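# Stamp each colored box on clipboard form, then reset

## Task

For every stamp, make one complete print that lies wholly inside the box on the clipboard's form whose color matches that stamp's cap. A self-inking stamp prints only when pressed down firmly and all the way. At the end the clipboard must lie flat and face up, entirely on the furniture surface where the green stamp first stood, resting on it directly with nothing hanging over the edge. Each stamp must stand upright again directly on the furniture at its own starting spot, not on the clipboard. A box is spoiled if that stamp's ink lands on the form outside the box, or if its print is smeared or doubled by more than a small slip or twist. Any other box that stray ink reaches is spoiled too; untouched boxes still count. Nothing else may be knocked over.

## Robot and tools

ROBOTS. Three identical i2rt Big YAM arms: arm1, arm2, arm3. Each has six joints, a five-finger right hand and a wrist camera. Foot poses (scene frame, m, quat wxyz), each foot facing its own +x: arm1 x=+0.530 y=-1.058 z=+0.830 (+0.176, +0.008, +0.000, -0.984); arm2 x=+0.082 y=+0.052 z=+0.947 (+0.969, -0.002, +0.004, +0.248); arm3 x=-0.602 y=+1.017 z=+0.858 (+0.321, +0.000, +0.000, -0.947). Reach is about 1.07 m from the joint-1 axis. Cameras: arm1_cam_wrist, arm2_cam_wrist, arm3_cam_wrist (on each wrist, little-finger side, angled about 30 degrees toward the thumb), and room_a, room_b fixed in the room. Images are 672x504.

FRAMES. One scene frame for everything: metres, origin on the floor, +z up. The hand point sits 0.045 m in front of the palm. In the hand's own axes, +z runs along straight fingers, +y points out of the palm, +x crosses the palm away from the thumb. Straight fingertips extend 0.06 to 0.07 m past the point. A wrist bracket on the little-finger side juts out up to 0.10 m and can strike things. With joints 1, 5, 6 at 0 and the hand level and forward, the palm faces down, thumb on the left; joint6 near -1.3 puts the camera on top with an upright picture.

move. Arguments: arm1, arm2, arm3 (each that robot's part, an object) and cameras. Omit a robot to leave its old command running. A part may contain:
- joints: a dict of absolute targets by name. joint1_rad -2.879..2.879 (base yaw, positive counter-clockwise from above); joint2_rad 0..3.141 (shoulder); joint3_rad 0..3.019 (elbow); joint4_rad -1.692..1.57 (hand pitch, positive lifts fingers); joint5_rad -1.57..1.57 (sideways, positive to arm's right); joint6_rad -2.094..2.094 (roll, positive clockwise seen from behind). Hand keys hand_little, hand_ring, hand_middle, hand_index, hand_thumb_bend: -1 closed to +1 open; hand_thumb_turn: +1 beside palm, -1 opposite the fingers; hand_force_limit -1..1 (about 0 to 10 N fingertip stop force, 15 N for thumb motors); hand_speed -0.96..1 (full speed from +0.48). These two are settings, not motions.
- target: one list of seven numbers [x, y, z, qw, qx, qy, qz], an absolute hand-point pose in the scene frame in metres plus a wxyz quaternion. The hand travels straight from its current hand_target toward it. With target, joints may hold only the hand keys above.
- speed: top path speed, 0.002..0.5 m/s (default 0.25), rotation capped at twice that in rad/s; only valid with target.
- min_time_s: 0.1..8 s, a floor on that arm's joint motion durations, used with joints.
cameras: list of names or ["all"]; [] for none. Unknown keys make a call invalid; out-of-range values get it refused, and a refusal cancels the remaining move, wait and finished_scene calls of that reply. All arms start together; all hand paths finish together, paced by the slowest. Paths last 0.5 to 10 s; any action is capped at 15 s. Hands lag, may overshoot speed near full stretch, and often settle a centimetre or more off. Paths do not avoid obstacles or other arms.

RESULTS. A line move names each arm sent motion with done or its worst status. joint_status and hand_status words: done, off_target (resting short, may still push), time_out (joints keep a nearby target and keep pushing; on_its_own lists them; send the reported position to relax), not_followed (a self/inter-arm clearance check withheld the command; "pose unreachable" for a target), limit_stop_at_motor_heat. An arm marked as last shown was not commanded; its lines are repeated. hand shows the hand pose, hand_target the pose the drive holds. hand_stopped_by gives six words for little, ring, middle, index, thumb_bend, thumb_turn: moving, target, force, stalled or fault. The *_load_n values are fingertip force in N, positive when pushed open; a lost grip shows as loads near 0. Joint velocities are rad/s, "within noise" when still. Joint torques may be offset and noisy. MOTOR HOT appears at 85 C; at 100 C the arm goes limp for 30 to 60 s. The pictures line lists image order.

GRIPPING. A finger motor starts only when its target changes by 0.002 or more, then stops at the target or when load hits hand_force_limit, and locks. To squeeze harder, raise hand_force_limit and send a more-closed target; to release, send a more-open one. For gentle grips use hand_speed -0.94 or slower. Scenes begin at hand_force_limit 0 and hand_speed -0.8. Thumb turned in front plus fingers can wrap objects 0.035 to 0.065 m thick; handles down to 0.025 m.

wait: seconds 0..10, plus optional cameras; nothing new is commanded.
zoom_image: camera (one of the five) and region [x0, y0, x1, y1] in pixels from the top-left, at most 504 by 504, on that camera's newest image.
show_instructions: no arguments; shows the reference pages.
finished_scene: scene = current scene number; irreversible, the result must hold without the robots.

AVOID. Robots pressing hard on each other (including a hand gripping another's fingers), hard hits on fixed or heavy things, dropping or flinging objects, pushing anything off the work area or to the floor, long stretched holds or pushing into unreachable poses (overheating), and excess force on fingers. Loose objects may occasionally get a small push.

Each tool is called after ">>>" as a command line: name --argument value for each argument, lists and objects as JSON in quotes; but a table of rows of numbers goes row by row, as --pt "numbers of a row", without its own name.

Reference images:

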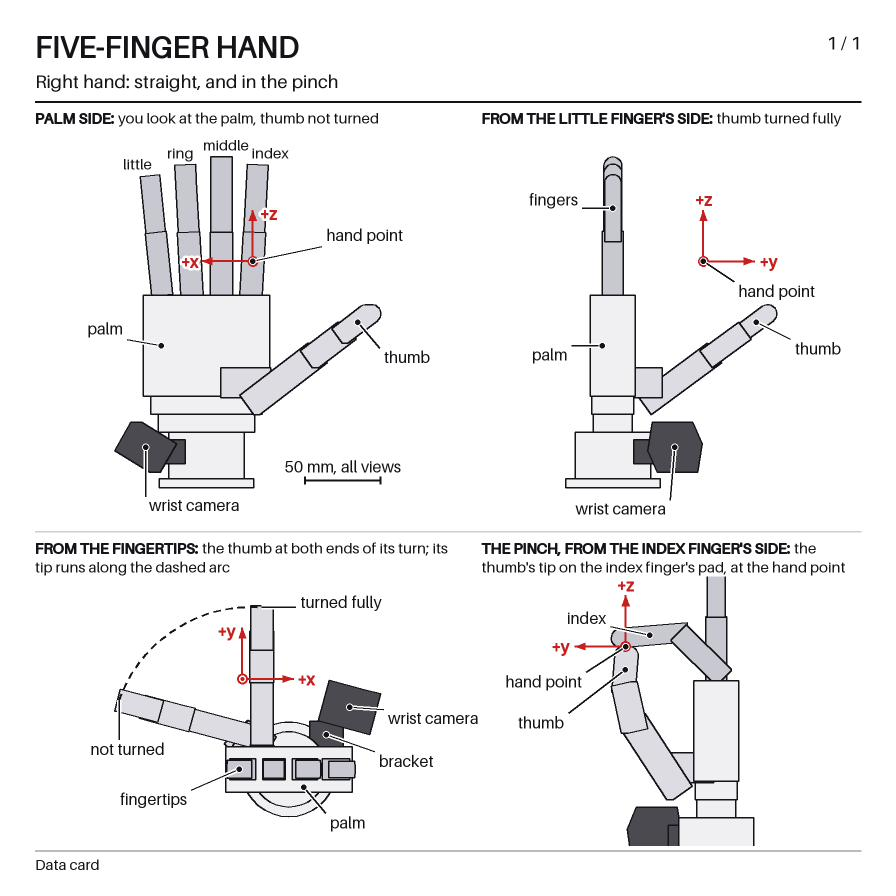

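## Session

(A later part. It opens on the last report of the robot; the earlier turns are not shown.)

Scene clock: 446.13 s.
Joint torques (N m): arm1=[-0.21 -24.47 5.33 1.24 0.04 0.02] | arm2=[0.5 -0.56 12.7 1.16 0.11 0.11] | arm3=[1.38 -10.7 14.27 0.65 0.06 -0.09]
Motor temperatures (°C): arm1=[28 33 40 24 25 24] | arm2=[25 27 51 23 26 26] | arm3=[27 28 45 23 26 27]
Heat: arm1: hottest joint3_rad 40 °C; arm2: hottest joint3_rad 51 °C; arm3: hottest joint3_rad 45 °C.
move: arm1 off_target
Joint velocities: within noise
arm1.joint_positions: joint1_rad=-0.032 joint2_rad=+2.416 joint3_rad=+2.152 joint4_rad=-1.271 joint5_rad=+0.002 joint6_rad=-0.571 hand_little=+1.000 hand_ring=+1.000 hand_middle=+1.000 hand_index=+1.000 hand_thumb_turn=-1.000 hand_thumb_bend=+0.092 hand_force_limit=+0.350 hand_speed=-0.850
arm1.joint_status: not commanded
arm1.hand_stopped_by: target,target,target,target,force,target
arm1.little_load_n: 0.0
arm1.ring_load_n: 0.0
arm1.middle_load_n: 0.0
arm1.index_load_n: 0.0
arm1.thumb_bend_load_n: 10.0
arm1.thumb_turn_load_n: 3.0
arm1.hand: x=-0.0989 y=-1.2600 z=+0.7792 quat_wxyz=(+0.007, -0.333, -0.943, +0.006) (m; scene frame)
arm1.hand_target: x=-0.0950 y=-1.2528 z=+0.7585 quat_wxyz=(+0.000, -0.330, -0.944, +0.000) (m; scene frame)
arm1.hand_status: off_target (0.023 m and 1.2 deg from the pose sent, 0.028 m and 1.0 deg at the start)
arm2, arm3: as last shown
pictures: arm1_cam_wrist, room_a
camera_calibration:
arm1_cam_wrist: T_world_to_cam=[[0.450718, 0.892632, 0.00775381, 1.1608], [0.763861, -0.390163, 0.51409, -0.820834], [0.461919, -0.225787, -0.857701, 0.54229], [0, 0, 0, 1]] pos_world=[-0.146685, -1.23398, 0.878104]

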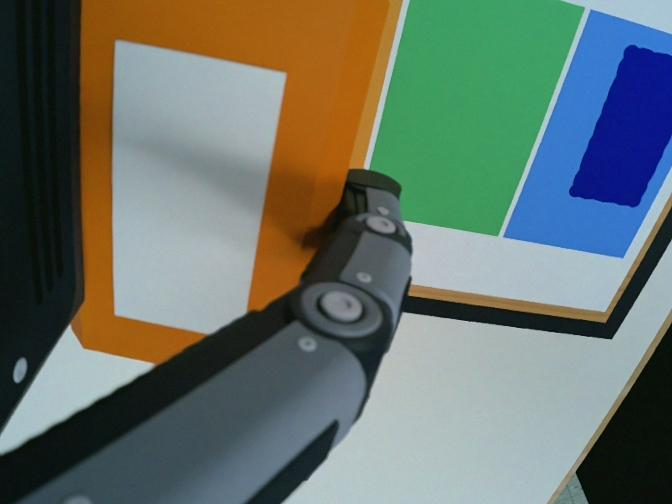

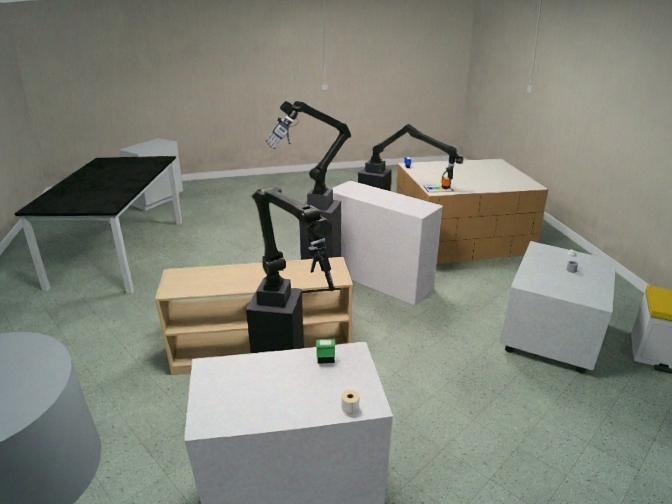

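>>> move --arm1 '{"joints": {"hand_thumb_bend": 1, "hand_speed": -0.5}}'

>>> move --arm1 '{"target": [-0.1110, -1.2720, 0.780, 0, 0.3297, 0.9441, 0], "speed": 0.06}'

>>> move --arm1 '{"target": [-0.1190, -1.2800, 0.900, 0, 0.3297, 0.9441, 0], "speed": 0.1}' --cameras '["arm1_cam_wrist", "room_a"]'

>>> zoom_image --camera "room_a" --region '[410, 150, 470, 200]'

Scene clock: 448.83 s.
Joint torques (N m): arm1=[-0.21 -23.88 5.41 1.17 0.06 0.09] | arm2=[0.03 -0.44 12.64 1.17 0.15 0.16] | arm3=[1.38 -10.7 14.3 0.65 0.06 -0.09]
Motor temperatures (°C): arm1=[28 34 40 24 25 24] | arm2=[25 27 51 23 26 26] | arm3=[27 28 45 23 26 27]
Heat: arm1: hottest joint3_rad 40 °C; arm2: hottest joint3_rad 51 °C; arm3: hottest joint3_rad 45 °C.
move: arm1 done
Joint velocities: within noise
arm1.joint_positions: joint1_rad=-0.032 joint2_rad=+2.416 joint3_rad=+2.152 joint4_rad=-1.269 joint5_rad=+0.002 joint6_rad=-0.573 hand_little=+1.000 hand_ring=+1.000 hand_middle=+1.000 hand_index=+1.000 hand_thumb_turn=-1.000 hand_thumb_bend=+1.000 hand_force_limit=+0.350 hand_speed=-0.500
arm1.joint_status: all done
arm1.hand_stopped_by: target,target,target,target,target,target
arm1.little_load_n: 0.0
arm1.ring_load_n: 0.0
arm1.middle_load_n: -1.0
arm1.index_load_n: 0.0
arm1.thumb_bend_load_n: 0.0
arm1.thumb_turn_load_n: 0.0
arm1.hand: x=-0.0992 y=-1.2599 z=+0.7792 quat_wxyz=(+0.007, -0.332, -0.943, +0.007) (m; scene frame)
arm1.hand_target: x=-0.0951 y=-1.2528 z=+0.7585 quat_wxyz=(+0.000, -0.330, -0.944, +0.000) (m; scene frame)
arm1.hand_status: not commanded
arm2, arm3: as last shown
pictures: none

Scene clock: 450.17 s.
Joint torques (N m): arm1=[0.97 -23.65 10.93 0.18 0.06 0.22] | arm2=[0.09 -0.97 12.6 1.21 0.14 0.14] | arm3=[1.32 -10.7 14.28 0.65 0.06 -0.09]
Motor temperatures (°C): arm1=[28 34 40 24 25 24] | arm2=[25 27 51 23 26 26] | arm3=[27 28 45 23 26 27]
Heat: arm1: hottest joint3_rad 40 °C; arm2: hottest joint3_rad 51 °C; arm3: hottest joint3_rad 45 °C.
move: arm1 off_target
Joint velocities: within noise
arm1.joint_positions: joint1_rad=-0.032 joint2_rad=+2.456 joint3_rad=+2.244 joint4_rad=-1.344 joint5_rad=+0.002 joint6_rad=-0.573 hand_little=+1.000 hand_ring=+1.000 hand_middle=+1.000 hand_index=+1.000 hand_thumb_turn=-1.000 hand_thumb_bend=+1.000 hand_force_limit=+0.350 hand_speed=-0.500
arm1.joint_status: not commanded
arm1.hand_stopped_by: target,target,target,target,target,target
arm1.little_load_n: 0.0
arm1.ring_load_n: 0.0
arm1.middle_load_n: 0.0
arm1.index_load_n: 0.0
arm1.thumb_bend_load_n: 0.0
arm1.thumb_turn_load_n: 0.0
arm1.hand: x=-0.1055 y=-1.2620 z=+0.7866 quat_wxyz=(-0.001, -0.332, -0.943, +0.000) (m; scene frame)
arm1.hand_target: x=-0.1105 y=-1.2717 z=+0.7800 quat_wxyz=(+0.001, -0.330, -0.944, +0.000) (m; scene frame)
arm1.hand_status: off_target (0.013 m and 0.3 deg from the pose sent, 0.017 m and 1.2 deg at the start)
arm2, arm3: as last shown
pictures: none

Scene clock: 452.67 s.
Joint torques (N m): arm1=[0.97 -24.7 11.22 0.05 0.05 0.29] | arm2=[0.09 -0.67 12.68 1.22 0.11 0.15] | arm3=[1.38 -10.7 14.28 0.65 0.06 -0.09]
Motor temperatures (°C): arm1=[28 34 41 24 25 24] | arm2=[25 27 51 23 26 26] | arm3=[27 28 45 23 26 27]
Heat: arm1: hottest joint3_rad 41 °C; arm2: hottest joint3_rad 51 °C; arm3: hottest joint3_rad 45 °C.
move: arm1 off_target
Joint velocities: within noise
arm1.joint_positions: joint1_rad=-0.027 joint2_rad=+2.483 joint3_rad=+2.599 joint4_rad=-1.677 joint5_rad=+0.002 joint6_rad=-0.571 hand_little=+1.000 hand_ring=+1.000 hand_middle=+1.000 hand_index=+1.000 hand_thumb_turn=-1.000 hand_thumb_bend=+1.000 hand_force_limit=+0.350 hand_speed=-0.500
arm1.joint_status: not commanded
arm1.hand_stopped_by: target,target,target,target,target,target
arm1.little_load_n: 0.0
arm1.ring_load_n: 0.0
arm1.middle_load_n: 0.0
arm1.index_load_n: 0.0
arm1.thumb_bend_load_n: 0.0
arm1.thumb_turn_load_n: 0.0
arm1.hand: x=-0.1154 y=-1.2684 z=+0.9022 quat_wxyz=(-0.003, -0.331, -0.944, -0.002) (m; scene frame)
arm1.hand_target: x=-0.1184 y=-1.2797 z=+0.8999 quat_wxyz=(+0.001, -0.330, -0.944, +0.001) (m; scene frame)
arm1.hand_status: off_target (0.012 m and 0.4 deg from the pose sent, 0.116 m and 0.3 deg at the start; a joint's target at an end of its range on 22 of 75 steps)
arm2.joint_positions: joint1_rad=+0.889 joint2_rad=+0.807 joint3_rad=+1.332 joint4_rad=-1.292 joint5_rad=+0.032 joint6_rad=-1.213 hand_little=+1.000 hand_ring=+1.000 hand_middle=+1.000 hand_index=+1.000 hand_thumb_turn=+1.000 hand_thumb_bend=+1.000 hand_force_limit=+0.000 hand_speed=-0.800
arm2.joint_status: not commanded
arm2.hand_stopped_by: target,target,target,target,target,target
arm2.little_load_n: 0.0
arm2.ring_load_n: 0.0
arm2.middle_load_n: 0.0
arm2.index_load_n: 0.0
arm2.thumb_bend_load_n: 0.0
arm2.thumb_turn_load_n: 0.0
arm2.hand: x=+0.1891 y=+0.3369 z=+1.3655 quat_wxyz=(-0.289, +0.805, +0.449, +0.258) (m; scene frame)
arm2.hand_target: x=+0.1852 y=+0.3349 z=+1.3944 quat_wxyz=(-0.312, +0.795, +0.443, +0.272) (m; scene frame)
arm2.hand_status: not commanded
arm3.joint_positions: joint1_rad=-0.796 joint2_rad=+1.340 joint3_rad=+1.379 joint4_rad=-1.078 joint5_rad=+0.005 joint6_rad=-1.230 hand_little=+1.000 hand_ring=+1.000 hand_middle=+1.000 hand_index=+1.000 hand_thumb_turn=+1.000 hand_thumb_bend=+1.000 hand_force_limit=+0.000 hand_speed=-0.800
arm3.joint_status: not commanded
arm3.hand_stopped_by: target,target,target,target,target,target
arm3.little_load_n: 0.0
arm3.ring_load_n: 0.0
arm3.middle_load_n: 0.0
arm3.index_load_n: 0.0
arm3.thumb_bend_load_n: 0.0
arm3.thumb_turn_load_n: 0.0
arm3.hand: x=-1.0663 y=+1.1321 z=+1.1317 quat_wxyz=(+0.262, -0.232, -0.937, +0.024) (m; scene frame)
arm3.hand_target: x=-1.0792 y=+1.1297 z=+1.1500 quat_wxyz=(+0.279, -0.223, -0.934, +0.024) (m; scene frame)
arm3.hand_status: not commanded
pictures: arm1_cam_wrist, room_a
camera_calibration:
arm1_cam_wrist: T_world_to_cam=[[0.446159, 0.894564, 0.0264006, 1.15992], [0.752631, -0.391006, 0.529775, -0.891245], [0.48424, -0.216494, -0.847727, 0.658839], [0, 0, 0, 1]] pos_world=[-0.165768, -1.24347, 1.00005]

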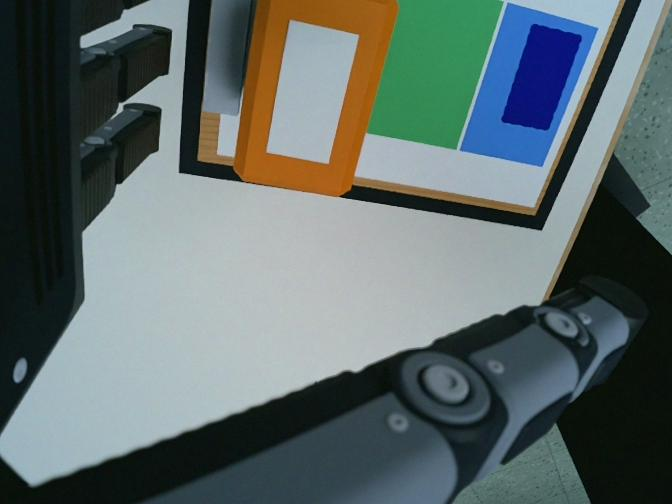

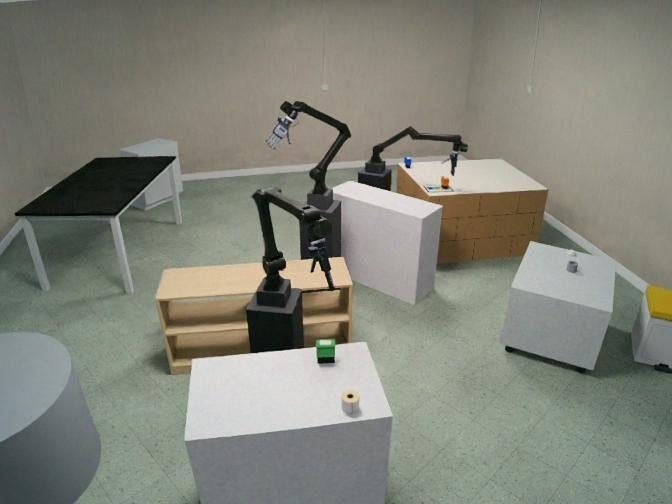

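Scaled by 8.400 from the camera's 672x504 image, which has a finer 960x720 frame.

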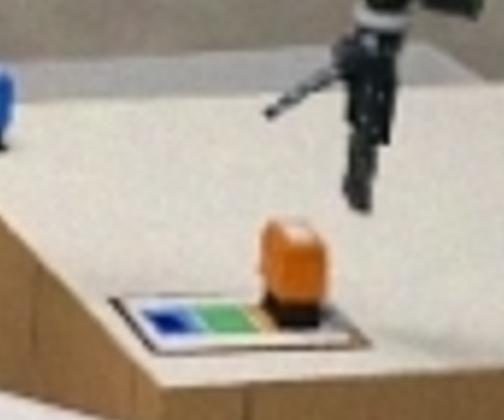

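>>> move --arm1 '{"joints": {"joint1_rad": 0.19, "joint4_rad": 0.0, "joint5_rad": 1.27, "joint6_rad": 0.0, "hand_thumb_turn": 1, "hand_speed": 0.3}, "min_time_s": 2.2}' --cameras '["room_b"]'

>>> move --arm1 '{"target": [-0.1700, -1.2780, 0.84, 0.6461, -0.6461, -0.2874, 0.2874], "speed": 0.2}' --cameras '["room_b", "room_a"]'

>>> zoom_image --camera "room_a" --region '[425, 150, 465, 200]'

>>> zoom_image --camera "room_b" --region '[145, 230, 195, 285]'

Scene clock: 460.30 s.
Joint torques (N m): arm1=[0.79 -26.64 12.3 2.39 0.07 0.29] | arm2=[-0.09 -0.62 12.56 1.11 0.1 0.14] | arm3=[1.38 -10.75 14.3 0.65 0.06 -0.09]
Motor temperatures (°C): arm1=[28 35 41 24 25 24] | arm2=[25 27 51 23 26 26] | arm3=[27 28 45 23 26 27]
Heat: arm1: hottest joint3_rad 41 °C; arm2: hottest joint3_rad 51 °C; arm3: hottest joint3_rad 45 °C.
move: arm1 done
Joint velocities: within noise
arm1.joint_positions: joint1_rad=+0.182 joint2_rad=+2.483 joint3_rad=+2.599 joint4_rad=-0.017 joint5_rad=+1.267 joint6_rad=-0.012 hand_little=+1.000 hand_ring=+1.000 hand_middle=+1.000 hand_index=+1.000 hand_thumb_turn=+1.000 hand_thumb_bend=+1.000 hand_force_limit=+0.350 hand_speed=+0.300
arm1.joint_status: all done
arm1.hand_stopped_by: target,target,target,target,target,target
arm1.little_load_n: 0.0
arm1.ring_load_n: 0.0
arm1.middle_load_n: 0.0
arm1.index_load_n: 0.0
arm1.thumb_bend_load_n: 0.0
arm1.thumb_turn_load_n: -0.5
arm1.hand: x=-0.3464 y=-1.3707 z=+1.1223 quat_wxyz=(+0.641, -0.649, -0.263, +0.313) (m; scene frame)
arm1.hand_target: x=-0.3488 y=-1.3800 z=+1.1274 quat_wxyz=(+0.636, -0.651, -0.247, +0.331) (m; scene frame)
arm1.hand_status: not commanded
arm2, arm3: as last shown
pictures: room_b

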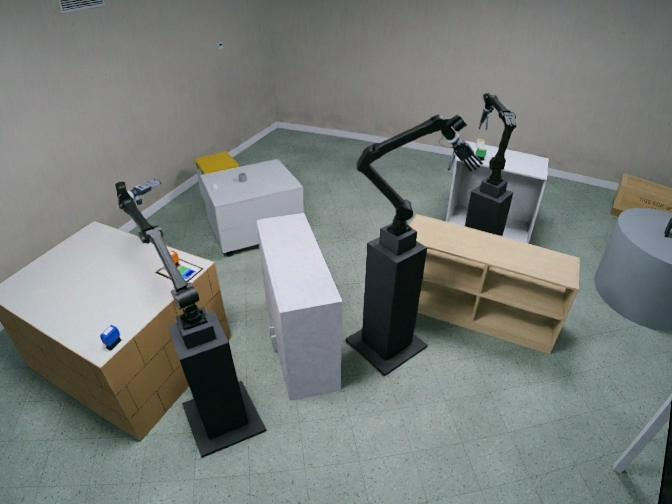

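Scene clock: 463.17 s.
Joint torques (N m): arm1=[0.97 -19.49 5.07 2.32 -0.15 0.08] | arm2=[0.32 -0.85 12.55 1.05 0.13 0.16] | arm3=[1.38 -10.75 14.28 0.64 0.06 -0.08]
Motor temperatures (°C): arm1=[28 35 41 24 25 24] | arm2=[25 27 51 23 26 26] | arm3=[27 28 45 23 26 27]
Heat: arm1: hottest joint3_rad 41 °C; arm2: hottest joint3_rad 51 °C; arm3: hottest joint3_rad 45 °C.
move: arm1 off_target
Joint velocities: within noise
arm1.joint_positions: joint1_rad=+0.182 joint2_rad=+2.235 joint3_rad=+1.362 joint4_rad=+0.924 joint5_rad=+1.286 joint6_rad=-0.010 hand_little=+1.000 hand_ring=+1.000 hand_middle=+1.000 hand_index=+1.000 hand_thumb_turn=+1.000 hand_thumb_bend=+1.000 hand_force_limit=+0.350 hand_speed=+0.300
arm1.joint_status: not commanded
arm1.hand_stopped_by: target,target,target,target,target,target
arm1.little_load_n: 0.0
arm1.ring_load_n: 0.0
arm1.middle_load_n: 0.0
arm1.index_load_n: 0.0
arm1.thumb_bend_load_n: 0.0
arm1.thumb_turn_load_n: 0.0
arm1.hand: x=-0.1762 y=-1.2698 z=+0.8590 quat_wxyz=(+0.646, -0.651, -0.273, +0.291) (m; scene frame)
arm1.hand_target: x=-0.1696 y=-1.2775 z=+0.8402 quat_wxyz=(+0.646, -0.646, -0.288, +0.287) (m; scene frame)
arm1.hand_status: off_target (0.022 m and 1.8 deg from the pose sent, 0.346 m and 4.1 deg at the start)
arm2, arm3: as last shown
pictures: room_a, room_b

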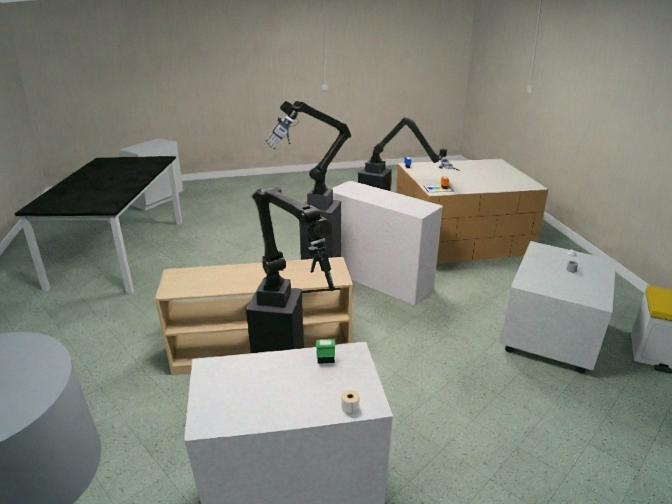

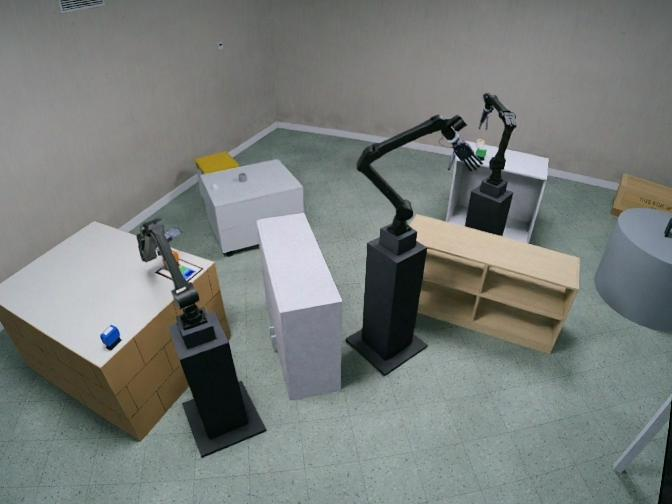

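Scaled by 10.080 from the camera's 672x504 image, which has a finer 960x720 frame.

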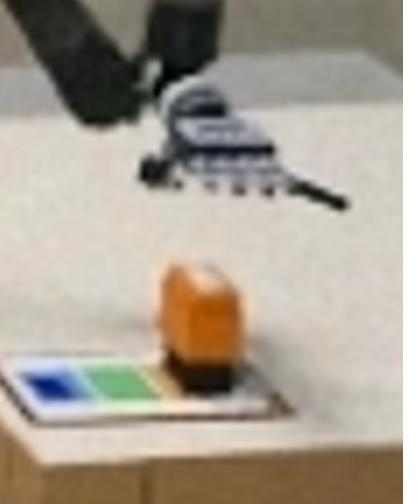

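Scaled by 9.164 from the camera's 672x504 image, which has a finer 960x720 frame.

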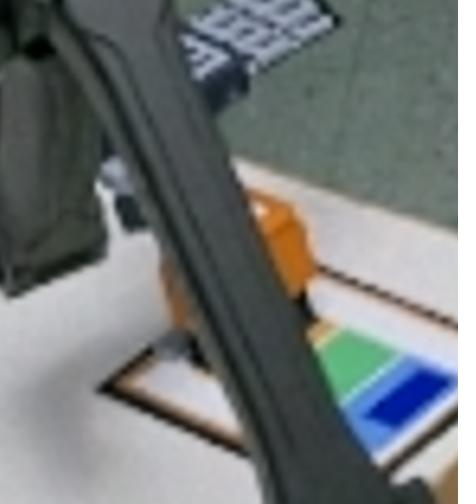

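>>> zoom_image --camera "room_a" --region '[435, 153, 463, 188]'

Scaled by 14.400 from the camera's 672x504 image, which has a finer 960x720 frame.

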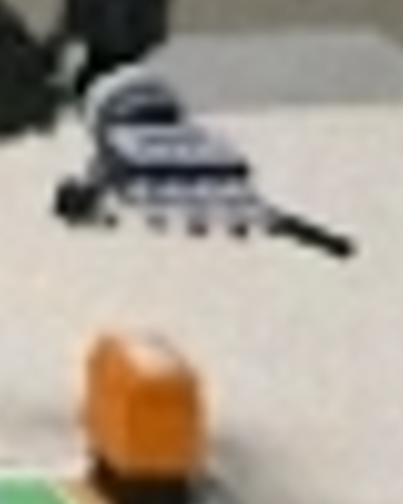

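>>> move --arm1 '{"target": [-0.1640, -1.2830, 0.79, 0.6461, -0.6461, -0.2874, 0.2874], "speed": 0.1}' --cameras '["room_b", "room_a"]'

>>> zoom_image --camera "room_a" --region '[430, 155, 465, 195]'

>>> zoom_image --camera "room_b" --region '[145, 230, 195, 285]'

Scene clock: 472.63 s.
Joint torques (N m): arm1=[1.03 -20.13 6.08 2.37 0.11 0.05] | arm2=[-0.09 -0.97 12.64 1.21 0.11 0.15] | arm3=[1.38 -10.7 14.28 0.65 0.06 -0.09]
Motor temperatures (°C): arm1=[28 36 40 24 25 24] | arm2=[25 27 51 23 26 26] | arm3=[27 28 46 23 26 27]
Heat: arm1: hottest joint3_rad 40 °C; arm2: hottest joint3_rad 51 °C; arm3: hottest joint3_rad 46 °C.
move: arm1 off_target
Joint velocities: within noise
arm1.joint_positions: joint1_rad=+0.195 joint2_rad=+2.345 joint3_rad=+1.362 joint4_rad=+1.006 joint5_rad=+1.292 joint6_rad=-0.010 hand_little=+1.000 hand_ring=+1.000 hand_middle=+1.000 hand_index=+1.000 hand_thumb_turn=+1.000 hand_thumb_bend=+1.000 hand_force_limit=+0.350 hand_speed=+0.300
arm1.joint_status: not commanded
arm1.hand_stopped_by: target,target,target,target,target,target
arm1.little_load_n: 0.0
arm1.ring_load_n: 0.0
arm1.middle_load_n: 0.0
arm1.index_load_n: 0.0
arm1.thumb_bend_load_n: 0.0
arm1.thumb_turn_load_n: 0.0
arm1.hand: x=-0.1644 y=-1.2730 z=+0.7965 quat_wxyz=(+0.646, -0.649, -0.285, +0.283) (m; scene frame)
arm1.hand_target: x=-0.1637 y=-1.2827 z=+0.7900 quat_wxyz=(+0.646, -0.646, -0.288, +0.287) (m; scene frame)
arm1.hand_status: off_target (0.012 m and 0.6 deg from the pose sent, 0.071 m and 1.8 deg at the start)
arm2, arm3: as last shown
pictures: room_a, room_b

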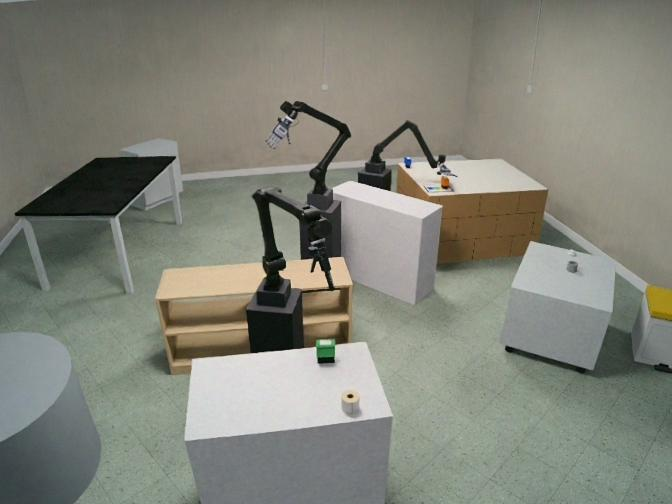

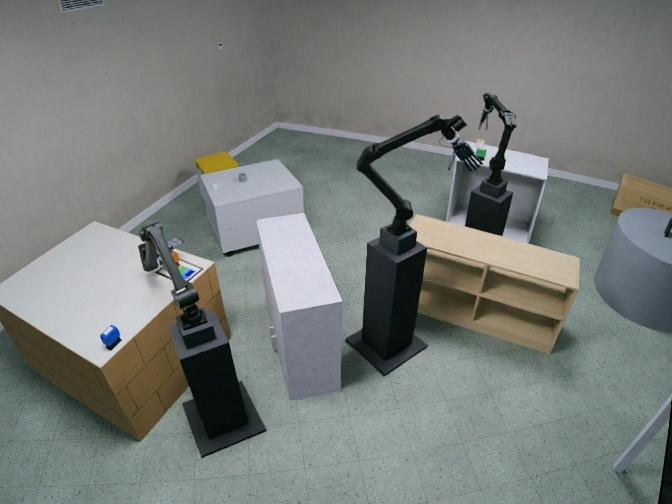

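Scaled by 12.600 from the camera's 672x504 image, which has a finer 960x720 frame.

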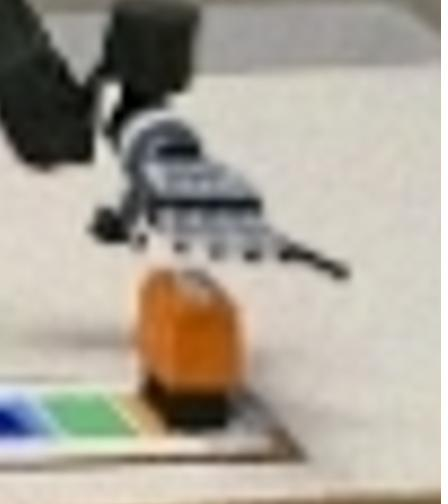

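Scaled by 9.164 from the camera's 672x504 image, which has a finer 960x720 frame.

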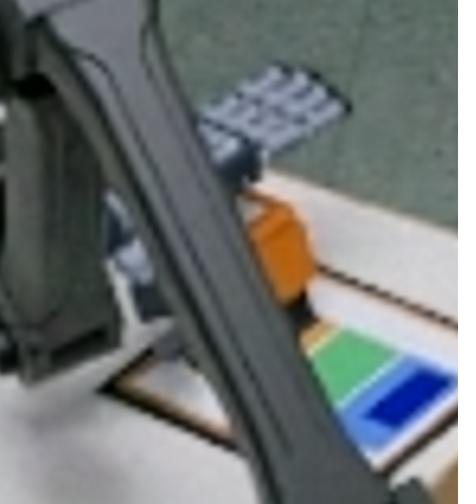

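>>> move --arm1 '{"target": [-0.1710, -1.2820, 0.755, 0.6461, -0.6461, -0.2874, 0.2874], "speed": 0.08}' --cameras '["room_b", "room_a"]'

>>> zoom_image --camera "room_a" --region '[430, 155, 465, 195]'

>>> zoom_image --camera "room_b" --region '[145, 230, 195, 285]'

Scene clock: 478.33 s.
Joint torques (N m): arm1=[0.32 -19.49 7.04 2.39 -0.01 0.09] | arm2=[0.26 -0.79 12.49 1.16 0.12 0.13] | arm3=[1.32 -10.7 14.28 0.64 0.06 -0.09]
Motor temperatures (°C): arm1=[28 35 40 24 25 24] | arm2=[25 27 51 23 26 26] | arm3=[27 28 46 23 26 27]
Heat: arm1: hottest joint3_rad 40 °C; arm2: hottest joint3_rad 51 °C; arm3: hottest joint3_rad 46 °C.
move: arm1 off_target
Joint velocities: within noise
arm1.joint_positions: joint1_rad=+0.195 joint2_rad=+2.421 joint3_rad=+1.395 joint4_rad=+1.040 joint5_rad=+1.289 joint6_rad=-0.010 hand_little=+1.000 hand_ring=+1.000 hand_middle=+1.000 hand_index=+1.000 hand_thumb_turn=+1.000 hand_thumb_bend=+1.000 hand_force_limit=+0.350 hand_speed=+0.300
arm1.joint_status: not commanded
arm1.hand_stopped_by: target,target,target,target,target,target
arm1.little_load_n: 0.0
arm1.ring_load_n: 0.0
arm1.middle_load_n: 0.0
arm1.index_load_n: 0.0
arm1.thumb_bend_load_n: 0.0
arm1.thumb_turn_load_n: 0.0
arm1.hand: x=-0.1656 y=-1.2744 z=+0.7620 quat_wxyz=(+0.646, -0.648, -0.289, +0.281) (m; scene frame)
arm1.hand_target: x=-0.1704 y=-1.2817 z=+0.7551 quat_wxyz=(+0.646, -0.647, -0.288, +0.287) (m; scene frame)
arm1.hand_status: off_target (0.012 m and 0.7 deg from the pose sent, 0.043 m and 0.6 deg at the start)
arm2, arm3: as last shown
pictures: room_a, room_b

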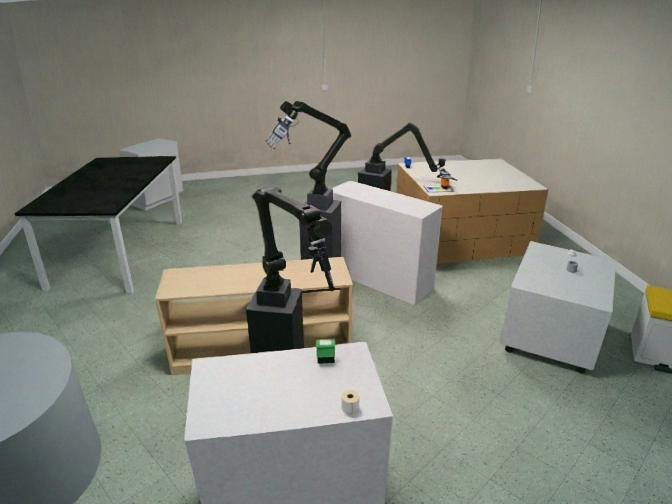

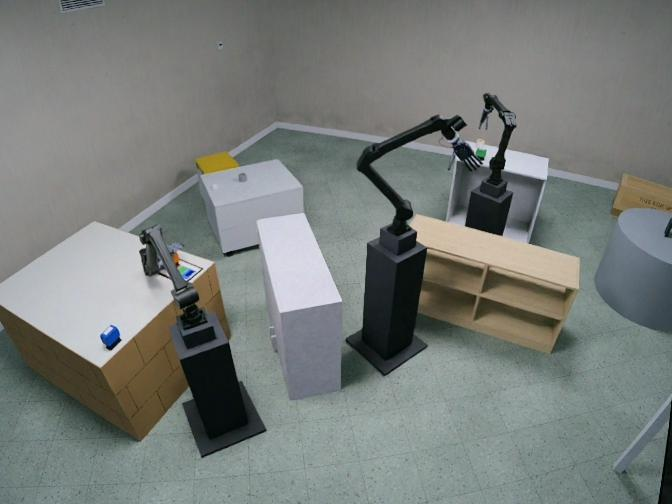

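Scaled by 12.600 from the camera's 672x504 image, which has a finer 960x720 frame.

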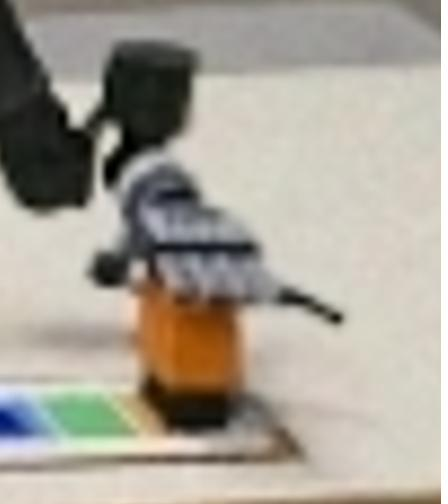

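Scaled by 9.164 from the camera's 672x504 image, which has a finer 960x720 frame.

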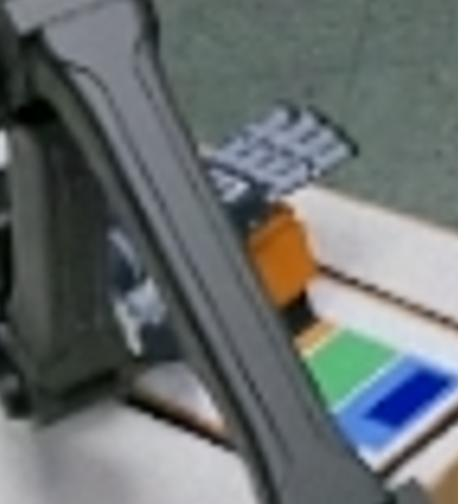

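>>> move --arm1 '{"target": [-0.1700, -1.2815, 0.722, 0.6461, -0.6461, -0.2874, 0.2874], "speed": 0.08}'

>>> move --arm1 '{"target": [-0.1630, -1.2770, 0.692, 0.6461, -0.6461, -0.2874, 0.2874], "speed": 0.08}'

Scene clock: 481.53 s.
Joint torques (N m): arm1=[0.73 -16.97 6.31 1.84 -0.25 0.18] | arm2=[-0.09 -0.5 12.66 0.96 0.14 0.16] | arm3=[1.38 -10.7 14.28 0.64 0.06 -0.09]
Motor temperatures (°C): arm1=[28 35 40 24 25 24] | arm2=[25 27 51 23 26 26] | arm3=[27 28 46 23 26 27]
Heat: arm1: hottest joint3_rad 40 °C; arm2: hottest joint3_rad 51 °C; arm3: hottest joint3_rad 46 °C.
move: arm1 off_target
Joint velocities: within noise
arm1.joint_positions: joint1_rad=+0.195 joint2_rad=+2.462 joint3_rad=+1.429 joint4_rad=+1.098 joint5_rad=+1.292 joint6_rad=-0.019 hand_little=+1.000 hand_ring=+1.000 hand_middle=+1.000 hand_index=+1.000 hand_thumb_turn=+1.000 hand_thumb_bend=+1.000 hand_force_limit=+0.350 hand_speed=+0.300
arm1.joint_status: not commanded
arm1.hand_stopped_by: target,target,target,target,target,target
arm1.little_load_n: 0.0
arm1.ring_load_n: 0.0
arm1.middle_load_n: 0.0
arm1.index_load_n: 0.0
arm1.thumb_bend_load_n: 0.0
arm1.thumb_turn_load_n: 0.0
arm1.hand: x=-0.1718 y=-1.2777 z=+0.7545 quat_wxyz=(+0.645, -0.649, -0.273, +0.295) (m; scene frame)
arm1.hand_target: x=-0.1681 y=-1.2806 z=+0.7229 quat_wxyz=(+0.646, -0.646, -0.288, +0.287) (m; scene frame)
arm1.hand_status: off_target (0.033 m and 1.9 deg from the pose sent, 0.041 m and 0.7 deg at the start)
arm2, arm3: as last shown
pictures: none

Scene clock: 482.70 s.
Joint torques (N m): arm1=[1.03 -15.5 5.19 1.58 -0.24 0.21] | arm2=[0.15 -0.85 12.57 1.18 0.14 0.15] | arm3=[1.38 -10.7 14.28 0.65 0.06 -0.09]
Motor temperatures (°C): arm1=[28 35 40 24 25 24] | arm2=[25 27 51 23 26 26] | arm3=[27 28 46 23 26 27]
Heat: arm1: hottest joint3_rad 40 °C; arm2: hottest joint3_rad 51 °C; arm3: hottest joint3_rad 46 °C.
move: arm1 off_target
Joint velocities: within noise
arm1.joint_positions: joint1_rad=+0.195 joint2_rad=+2.498 joint3_rad=+1.442 joint4_rad=+1.159 joint5_rad=+1.291 joint6_rad=-0.024 hand_little=+1.000 hand_ring=+1.000 hand_middle=+1.000 hand_index=+1.000 hand_thumb_turn=+1.000 hand_thumb_bend=+1.000 hand_force_limit=+0.350 hand_speed=+0.300
arm1.joint_status: not commanded
arm1.hand_stopped_by: target,target,target,target,target,target
arm1.little_load_n: 0.0
arm1.ring_load_n: -0.5
arm1.middle_load_n: 0.0
arm1.index_load_n: 0.0
arm1.thumb_bend_load_n: 0.0
arm1.thumb_turn_load_n: 0.0
arm1.hand: x=-0.1721 y=-1.2779 z=+0.7438 quat_wxyz=(+0.644, -0.650, -0.262, +0.307) (m; scene frame)
arm1.hand_target: x=-0.1595 y=-1.2752 z=+0.6944 quat_wxyz=(+0.646, -0.646, -0.288, +0.287) (m; scene frame)
arm1.hand_status: off_target (0.053 m and 3.7 deg from the pose sent, 0.063 m and 1.9 deg at the start)
arm2, arm3: as last shown
pictures: none

>>> move --arm1 '{"target": [-0.1560, -1.2725, 0.662, 0.6487, -0.6435, -0.3068, 0.2681], "speed": 0.08}'

>>> move --arm1 '{"target": [-0.1490, -1.2680, 0.632, 0.6487, -0.6435, -0.3068, 0.2681], "speed": 0.08}'

Scene clock: 484.23 s.
Joint torques (N m): arm1=[0.67 -14.56 4.67 0.95 -0.13 0.27] | arm2=[0.15 -1.26 12.53 1.17 0.12 0.14] | arm3=[1.38 -10.7 14.28 0.64 0.06 -0.09]
Motor temperatures (°C): arm1=[28 35 40 24 25 24] | arm2=[25 27 51 23 26 26] | arm3=[27 28 46 23 26 27]
Heat: arm1: hottest joint3_rad 40 °C; arm2: hottest joint3_rad 51 °C; arm3: hottest joint3_rad 46 °C.
move: arm1 off_target
Joint velocities: within noise
arm1.joint_positions: joint1_rad=+0.195 joint2_rad=+2.521 joint3_rad=+1.453 joint4_rad=+1.159 joint5_rad=+1.289 joint6_rad=-0.032 hand_little=+1.000 hand_ring=+1.000 hand_middle=+1.000 hand_index=+1.000 hand_thumb_turn=+1.000 hand_thumb_bend=+1.000 hand_force_limit=+0.350 hand_speed=+0.300
arm1.joint_status: not commanded
arm1.hand_stopped_by: target,target,target,target,target,target
arm1.little_load_n: -0.5
arm1.ring_load_n: 0.0
arm1.middle_load_n: 0.0
arm1.index_load_n: 0.0
arm1.thumb_bend_load_n: 0.0
arm1.thumb_turn_load_n: 0.0
arm1.hand: x=-0.1713 y=-1.2776 z=+0.7312 quat_wxyz=(+0.646, -0.648, -0.269, +0.301) (m; scene frame)
arm1.hand_target: x=-0.1506 y=-1.2697 z=+0.6664 quat_wxyz=(+0.648, -0.643, -0.307, +0.268) (m; scene frame)
arm1.hand_status: off_target (0.071 m and 5.8 deg from the pose sent, 0.084 m and 6.9 deg at the start)
arm2, arm3: as last shown
pictures: none

Scene clock: 485.33 s.
Joint torques (N m): arm1=[0.79 -11.58 3.73 0.73 -0.28 0.36] | arm2=[0.03 -1.08 12.72 1.22 0.14 0.16] | arm3=[1.38 -10.7 14.28 0.65 0.06 -0.09]
Motor temperatures (°C): arm1=[28 35 40 24 25 24] | arm2=[25 27 51 23 26 26] | arm3=[27 28 46 23 26 27]
Heat: arm1: hottest joint3_rad 40 °C; arm2: hottest joint3_rad 51 °C; arm3: hottest joint3_rad 46 °C.
move: arm1 off_target
Joint velocities: within noise
arm1.joint_positions: joint1_rad=+0.195 joint2_rad=+2.537 joint3_rad=+1.460 joint4_rad=+1.211 joint5_rad=+1.291 joint6_rad=-0.042 hand_little=+1.000 hand_ring=+1.000 hand_middle=+1.000 hand_index=+1.000 hand_thumb_turn=+1.000 hand_thumb_bend=+1.000 hand_force_limit=+0.350 hand_speed=+0.300
arm1.joint_status: not commanded
arm1.hand_stopped_by: target,target,target,target,target,target
arm1.little_load_n: 0.0
arm1.ring_load_n: 0.0
arm1.middle_load_n: 0.0
arm1.index_load_n: 0.0
arm1.thumb_bend_load_n: 0.0
arm1.thumb_turn_load_n: -0.5
arm1.hand: x=-0.1720 y=-1.2777 z=+0.7306 quat_wxyz=(+0.645, -0.649, -0.256, +0.312) (m; scene frame)
arm1.hand_target: x=-0.1400 y=-1.2634 z=+0.6421 quat_wxyz=(+0.648, -0.643, -0.307, +0.268) (m; scene frame)
arm1.hand_status: off_target (0.102 m and 7.7 deg from the pose sent, 0.102 m and 5.8 deg at the start; pose on its path clipped on 19 of 33 steps)
arm2.joint_positions: joint1_rad=+0.889 joint2_rad=+0.807 joint3_rad=+1.332 joint4_rad=-1.292 joint5_rad=+0.032 joint6_rad=-1.213 hand_little=+1.000 hand_ring=+1.000 hand_middle=+1.000 hand_index=+1.000 hand_thumb_turn=+1.000 hand_thumb_bend=+1.000 hand_force_limit=+0.000 hand_speed=-0.800
arm2.joint_status: not commanded
arm2.hand_stopped_by: target,target,target,target,target,target
arm2.little_load_n: 0.0
arm2.ring_load_n: 0.0
arm2.middle_load_n: 0.0
arm2.index_load_n: 0.0
arm2.thumb_bend_load_n: 0.0
arm2.thumb_turn_load_n: 0.0
arm2.hand: x=+0.1891 y=+0.3369 z=+1.3655 quat_wxyz=(-0.289, +0.805, +0.449, +0.258) (m; scene frame)
arm2.hand_target: x=+0.1852 y=+0.3349 z=+1.3944 quat_wxyz=(-0.312, +0.795, +0.443, +0.272) (m; scene frame)
arm2.hand_status: not commanded
arm3.joint_positions: joint1_rad=-0.796 joint2_rad=+1.340 joint3_rad=+1.379 joint4_rad=-1.078 joint5_rad=+0.005 joint6_rad=-1.230 hand_little=+1.000 hand_ring=+1.000 hand_middle=+1.000 hand_index=+1.000 hand_thumb_turn=+1.000 hand_thumb_bend=+1.000 hand_force_limit=+0.000 hand_speed=-0.800
arm3.joint_status: not commanded
arm3.hand_stopped_by: target,target,target,target,target,target
arm3.little_load_n: 0.0
arm3.ring_load_n: 0.0
arm3.middle_load_n: 0.0
arm3.index_load_n: 0.0
arm3.thumb_bend_load_n: 0.0
arm3.thumb_turn_load_n: 0.0
arm3.hand: x=-1.0663 y=+1.1321 z=+1.1317 quat_wxyz=(+0.262, -0.232, -0.937, +0.024) (m; scene frame)
arm3.hand_target: x=-1.0792 y=+1.1297 z=+1.1500 quat_wxyz=(+0.279, -0.223, -0.934, +0.024) (m; scene frame)
arm3.hand_status: not commanded
pictures: none

>>> move --arm1 '{"joints": {"joint2_rad": 2.69}, "min_time_s": 1.0}' --cameras '["room_a"]'

>>> zoom_image --camera "room_a" --region '[430, 155, 465, 195]'

Scene clock: 489.43 s.
Joint torques (N m): arm1=[0.26 -9.23 3.41 0.54 -0.48 0.43] | arm2=[0.26 -0.91 12.6 1.07 0.15 0.13] | arm3=[1.38 -10.7 14.28 0.65 0.06 -0.09]
Motor temperatures (°C): arm1=[28 34 39 24 25 24] | arm2=[25 27 51 23 26 26] | arm3=[27 28 46 23 26 27]
Heat: arm1: hottest joint3_rad 39 °C; arm2: hottest joint3_rad 51 °C; arm3: hottest joint3_rad 46 °C.
move: arm1 time_out
Joint velocities: within noise
arm1.joint_positions: joint1_rad=+0.195 joint2_rad=+2.543 joint3_rad=+1.464 joint4_rad=+1.220 joint5_rad=+1.295 joint6_rad=-0.053 hand_little=+1.000 hand_ring=+1.000 hand_middle=+1.000 hand_index=+1.000 hand_thumb_turn=+1.000 hand_thumb_bend=+1.000 hand_force_limit=+0.350 hand_speed=+0.300
arm1.joint_status: joint2_rad time_out (moved +0.005 of +0.153)
arm1.hand_stopped_by: target,target,target,target,target,target
arm1.little_load_n: 0.0
arm1.ring_load_n: 0.0
arm1.middle_load_n: -0.5
arm1.index_load_n: 0.0
arm1.thumb_bend_load_n: 0.0
arm1.thumb_turn_load_n: 0.0
arm1.on_its_own: joint2_rad reads +2.543 and still pushes toward +2.690 since a time_out
arm1.hand: x=-0.1716 y=-1.2768 z=+0.7291 quat_wxyz=(+0.647, -0.649, -0.256, +0.309) (m; scene frame)
arm1.hand_target: x=-0.1322 y=-1.2586 z=+0.6240 quat_wxyz=(+0.649, -0.641, -0.316, +0.258) (m; scene frame)
arm1.hand_status: not commanded
arm2, arm3: as last shown
pictures: room_a

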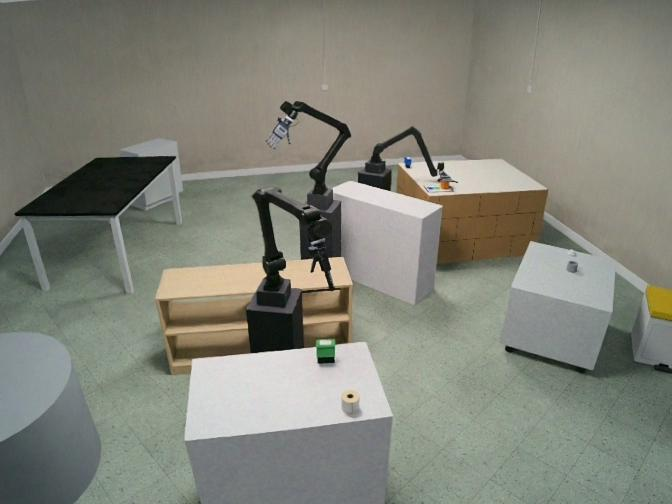

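Scaled by 12.600 from the camera's 672x504 image, which has a finer 960x720 frame.

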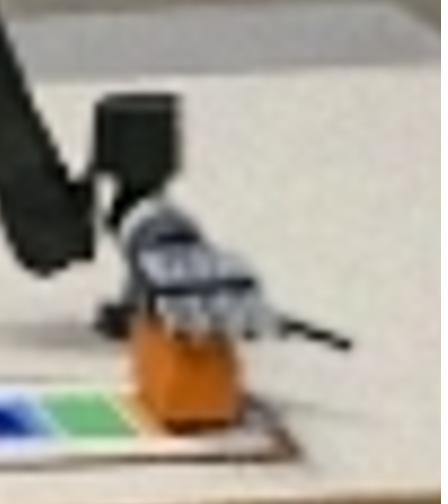

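>>> move --arm1 '{"target": [-0.1490, -1.2680, 0.655, 0.6487, -0.6435, -0.3068, 0.2681], "speed": 0.06}'

>>> move --arm1 '{"target": [-0.1620, -1.2765, 0.695, 0.6475, -0.6450, -0.2980, 0.2770], "speed": 0.06}'

>>> move --arm1 '{"target": [-0.1700, -1.2815, 0.735, 0.6461, -0.6461, -0.2874, 0.2874], "speed": 0.06}'

>>> move --arm1 '{"target": [-0.1700, -1.2800, 0.860, 0.6461, -0.6461, -0.2874, 0.2874], "speed": 0.12}' --cameras '["room_a"]'

>>> zoom_image --camera "room_a" --region '[420, 150, 470, 200]'

Scene clock: 491.63 s.
Joint torques (N m): arm1=[0.56 -14.92 2.69 0.08 -0.24 0.36] | arm2=[0.09 -0.62 12.63 1.24 0.14 0.16] | arm3=[1.38 -10.7 14.28 0.64 0.06 -0.09]
Motor temperatures (°C): arm1=[28 34 39 24 25 24] | arm2=[25 27 51 23 26 26] | arm3=[27 28 46 23 26 27]
Heat: arm1: hottest joint3_rad 39 °C; arm2: hottest joint3_rad 51 °C; arm3: hottest joint3_rad 46 °C.
move: arm1 off_target
Joint velocities: within noise
arm1.joint_positions: joint1_rad=+0.195 joint2_rad=+2.538 joint3_rad=+1.460 joint4_rad=+1.212 joint5_rad=+1.290 joint6_rad=-0.054 hand_little=+1.000 hand_ring=+1.000 hand_middle=+1.000 hand_index=+1.000 hand_thumb_turn=+1.000 hand_thumb_bend=+1.000 hand_force_limit=+0.350 hand_speed=+0.300
arm1.joint_status: not commanded
arm1.hand_stopped_by: target,target,target,target,target,target
arm1.little_load_n: 0.0
arm1.ring_load_n: 0.0
arm1.middle_load_n: 0.0
arm1.index_load_n: 0.0
arm1.thumb_bend_load_n: 0.0
arm1.thumb_turn_load_n: 0.0
arm1.hand: x=-0.1715 y=-1.2772 z=+0.7296 quat_wxyz=(+0.647, -0.647, -0.260, +0.308) (m; scene frame)
arm1.hand_target: x=-0.1440 y=-1.2651 z=+0.6600 quat_wxyz=(+0.649, -0.643, -0.306, +0.268) (m; scene frame)
arm1.hand_status: off_target (0.078 m and 7.1 deg from the pose sent, 0.078 m and 7.5 deg at the start; pose on its path clipped on 7 of 33 steps)
arm2, arm3: as last shown
arm2.index_load_n: -0.5
pictures: none

Scene clock: 492.90 s.
Joint torques (N m): arm1=[0.03 -19.02 4 0.43 -0.34 0.4] | arm2=[0.38 -0.38 12.66 1.09 0.13 0.14] | arm3=[1.38 -10.7 14.28 0.65 0.06 -0.09]
Motor temperatures (°C): arm1=[28 34 39 24 25 24] | arm2=[25 27 51 23 26 26] | arm3=[27 28 46 23 26 27]
Heat: arm1: hottest joint3_rad 39 °C; arm2: hottest joint3_rad 51 °C; arm3: hottest joint3_rad 46 °C.
move: arm1 off_target
Joint velocities: within noise
arm1.joint_positions: joint1_rad=+0.195 joint2_rad=+2.523 joint3_rad=+1.459 joint4_rad=+1.151 joint5_rad=+1.294 joint6_rad=-0.052 hand_little=+1.000 hand_ring=+1.000 hand_middle=+1.000 hand_index=+1.000 hand_thumb_turn=+1.000 hand_thumb_bend=+1.000 hand_force_limit=+0.350 hand_speed=+0.300
arm1.joint_status: not commanded
arm1.hand_stopped_by: target,target,target,target,target,target
arm1.little_load_n: 0.0
arm1.ring_load_n: 0.0
arm1.middle_load_n: 0.0
arm1.index_load_n: 0.0
arm1.thumb_bend_load_n: 0.0
arm1.thumb_turn_load_n: 0.0
arm1.hand: x=-0.1712 y=-1.2767 z=+0.7299 quat_wxyz=(+0.649, -0.646, -0.275, +0.291) (m; scene frame)
arm1.hand_target: x=-0.1605 y=-1.2756 z=+0.6960 quat_wxyz=(+0.648, -0.644, -0.298, +0.277) (m; scene frame)
arm1.hand_status: off_target (0.036 m and 3.1 deg from the pose sent, 0.036 m and 5.6 deg at the start)
arm2, arm3: as last shown
arm2.index_load_n: 0.0
pictures: none

Scene clock: 494.10 s.
Joint torques (N m): arm1=[0.56 -21.66 3.38 0.73 -0.51 0.38] | arm2=[-0.5 -0.85 12.49 1.21 0.16 0.17] | arm3=[1.38 -10.7 14.28 0.65 0.06 -0.09]
Motor temperatures (°C): arm1=[28 34 38 24 25 24] | arm2=[25 27 51 23 26 26] | arm3=[27 28 46 23 26 27]
Heat: arm1: hottest joint3_rad 38 °C; arm2: hottest joint3_rad 51 °C; arm3: hottest joint3_rad 46 °C.
move: arm1 off_target
Joint velocities: within noise
arm1.joint_positions: joint1_rad=+0.196 joint2_rad=+2.482 joint3_rad=+1.459 joint4_rad=+1.114 joint5_rad=+1.298 joint6_rad=-0.052 hand_little=+1.000 hand_ring=+1.000 hand_middle=+1.000 hand_index=+1.000 hand_thumb_turn=+1.000 hand_thumb_bend=+1.000 hand_force_limit=+0.350 hand_speed=+0.300
arm1.joint_status: not commanded
arm1.hand_stopped_by: target,target,target,target,target,target
arm1.little_load_n: 0.0
arm1.ring_load_n: 0.0
arm1.middle_load_n: 0.0
arm1.index_load_n: 0.0
arm1.thumb_bend_load_n: 0.0
arm1.thumb_turn_load_n: 0.0
arm1.hand: x=-0.1767 y=-1.2801 z=+0.7523 quat_wxyz=(+0.650, -0.647, -0.273, +0.292) (m; scene frame)
arm1.hand_target: x=-0.1698 y=-1.2812 z=+0.7353 quat_wxyz=(+0.646, -0.646, -0.287, +0.287) (m; scene frame)
arm1.hand_status: off_target (0.019 m and 1.8 deg from the pose sent, 0.007 m and 1.5 deg at the start)
arm2, arm3: as last shown
arm2.middle_load_n: 0.5
arm3.thumb_bend_load_n: -0.5
pictures: none

Scene clock: 495.97 s.
Joint torques (N m): arm1=[-0.03 -23.82 4.9 1.28 -0.08 0.26] | arm2=[0.09 -0.85 12.57 1.07 0.15 0.14] | arm3=[1.38 -10.7 14.3 0.65 0.06 -0.09]
Motor temperatures (°C): arm1=[28 34 38 24 25 24] | arm2=[25 27 51 23 26 26] | arm3=[27 28 46 23 26 27]
Heat: arm1: hottest joint3_rad 38 °C; arm2: hottest joint3_rad 51 °C; arm3: hottest joint3_rad 46 °C.
move: arm1 off_target
Joint velocities: within noise
arm1.joint_positions: joint1_rad=+0.196 joint2_rad=+2.248 joint3_rad=+1.360 joint4_rad=+0.921 joint5_rad=+1.289 joint6_rad=-0.038 hand_little=+1.000 hand_ring=+1.000 hand_middle=+1.000 hand_index=+1.000 hand_thumb_turn=+1.000 hand_thumb_bend=+1.000 hand_force_limit=+0.350 hand_speed=+0.300
arm1.joint_status: not commanded
arm1.hand_stopped_by: target,target,target,target,target,target
arm1.little_load_n: 0.0
arm1.ring_load_n: 0.0
arm1.middle_load_n: 0.0
arm1.index_load_n: 0.0
arm1.thumb_bend_load_n: 0.0
arm1.thumb_turn_load_n: 0.0
arm1.hand: x=-0.1699 y=-1.2763 z=+0.8475 quat_wxyz=(+0.649, -0.645, -0.292, +0.278) (m; scene frame)
arm1.hand_target: x=-0.1700 y=-1.2798 z=+0.8598 quat_wxyz=(+0.646, -0.646, -0.287, +0.287) (m; scene frame)
arm1.hand_status: off_target (0.013 m and 1.2 deg from the pose sent, 0.108 m and 1.7 deg at the start)
arm2, arm3: as last shown
arm2.ring_load_n: 0.5
arm2.middle_load_n: 0.0
arm3.thumb_bend_load_n: 0.0
pictures: room_a

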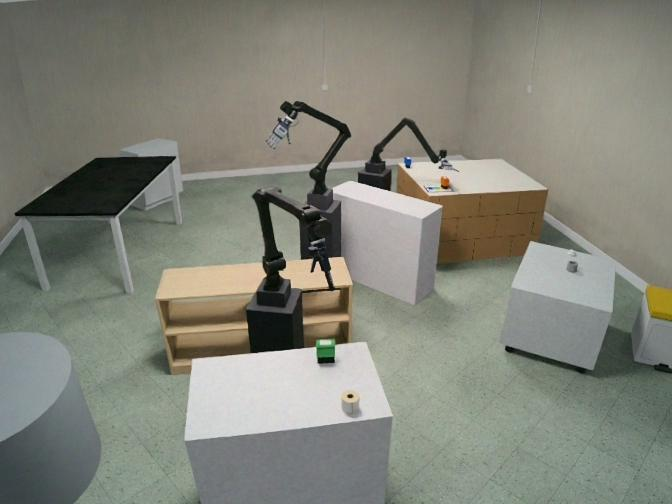

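Scaled by 10.080 from the camera's 672x504 image, which has a finer 960x720 frame.

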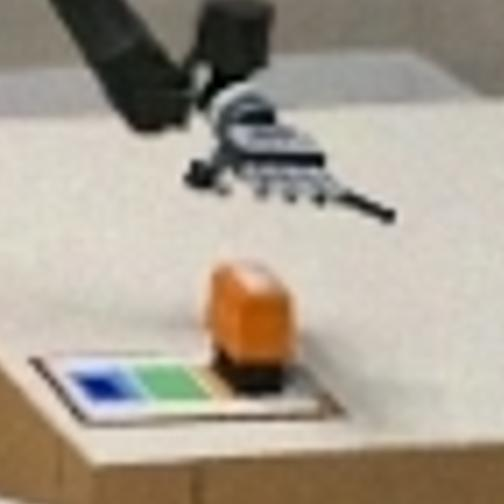

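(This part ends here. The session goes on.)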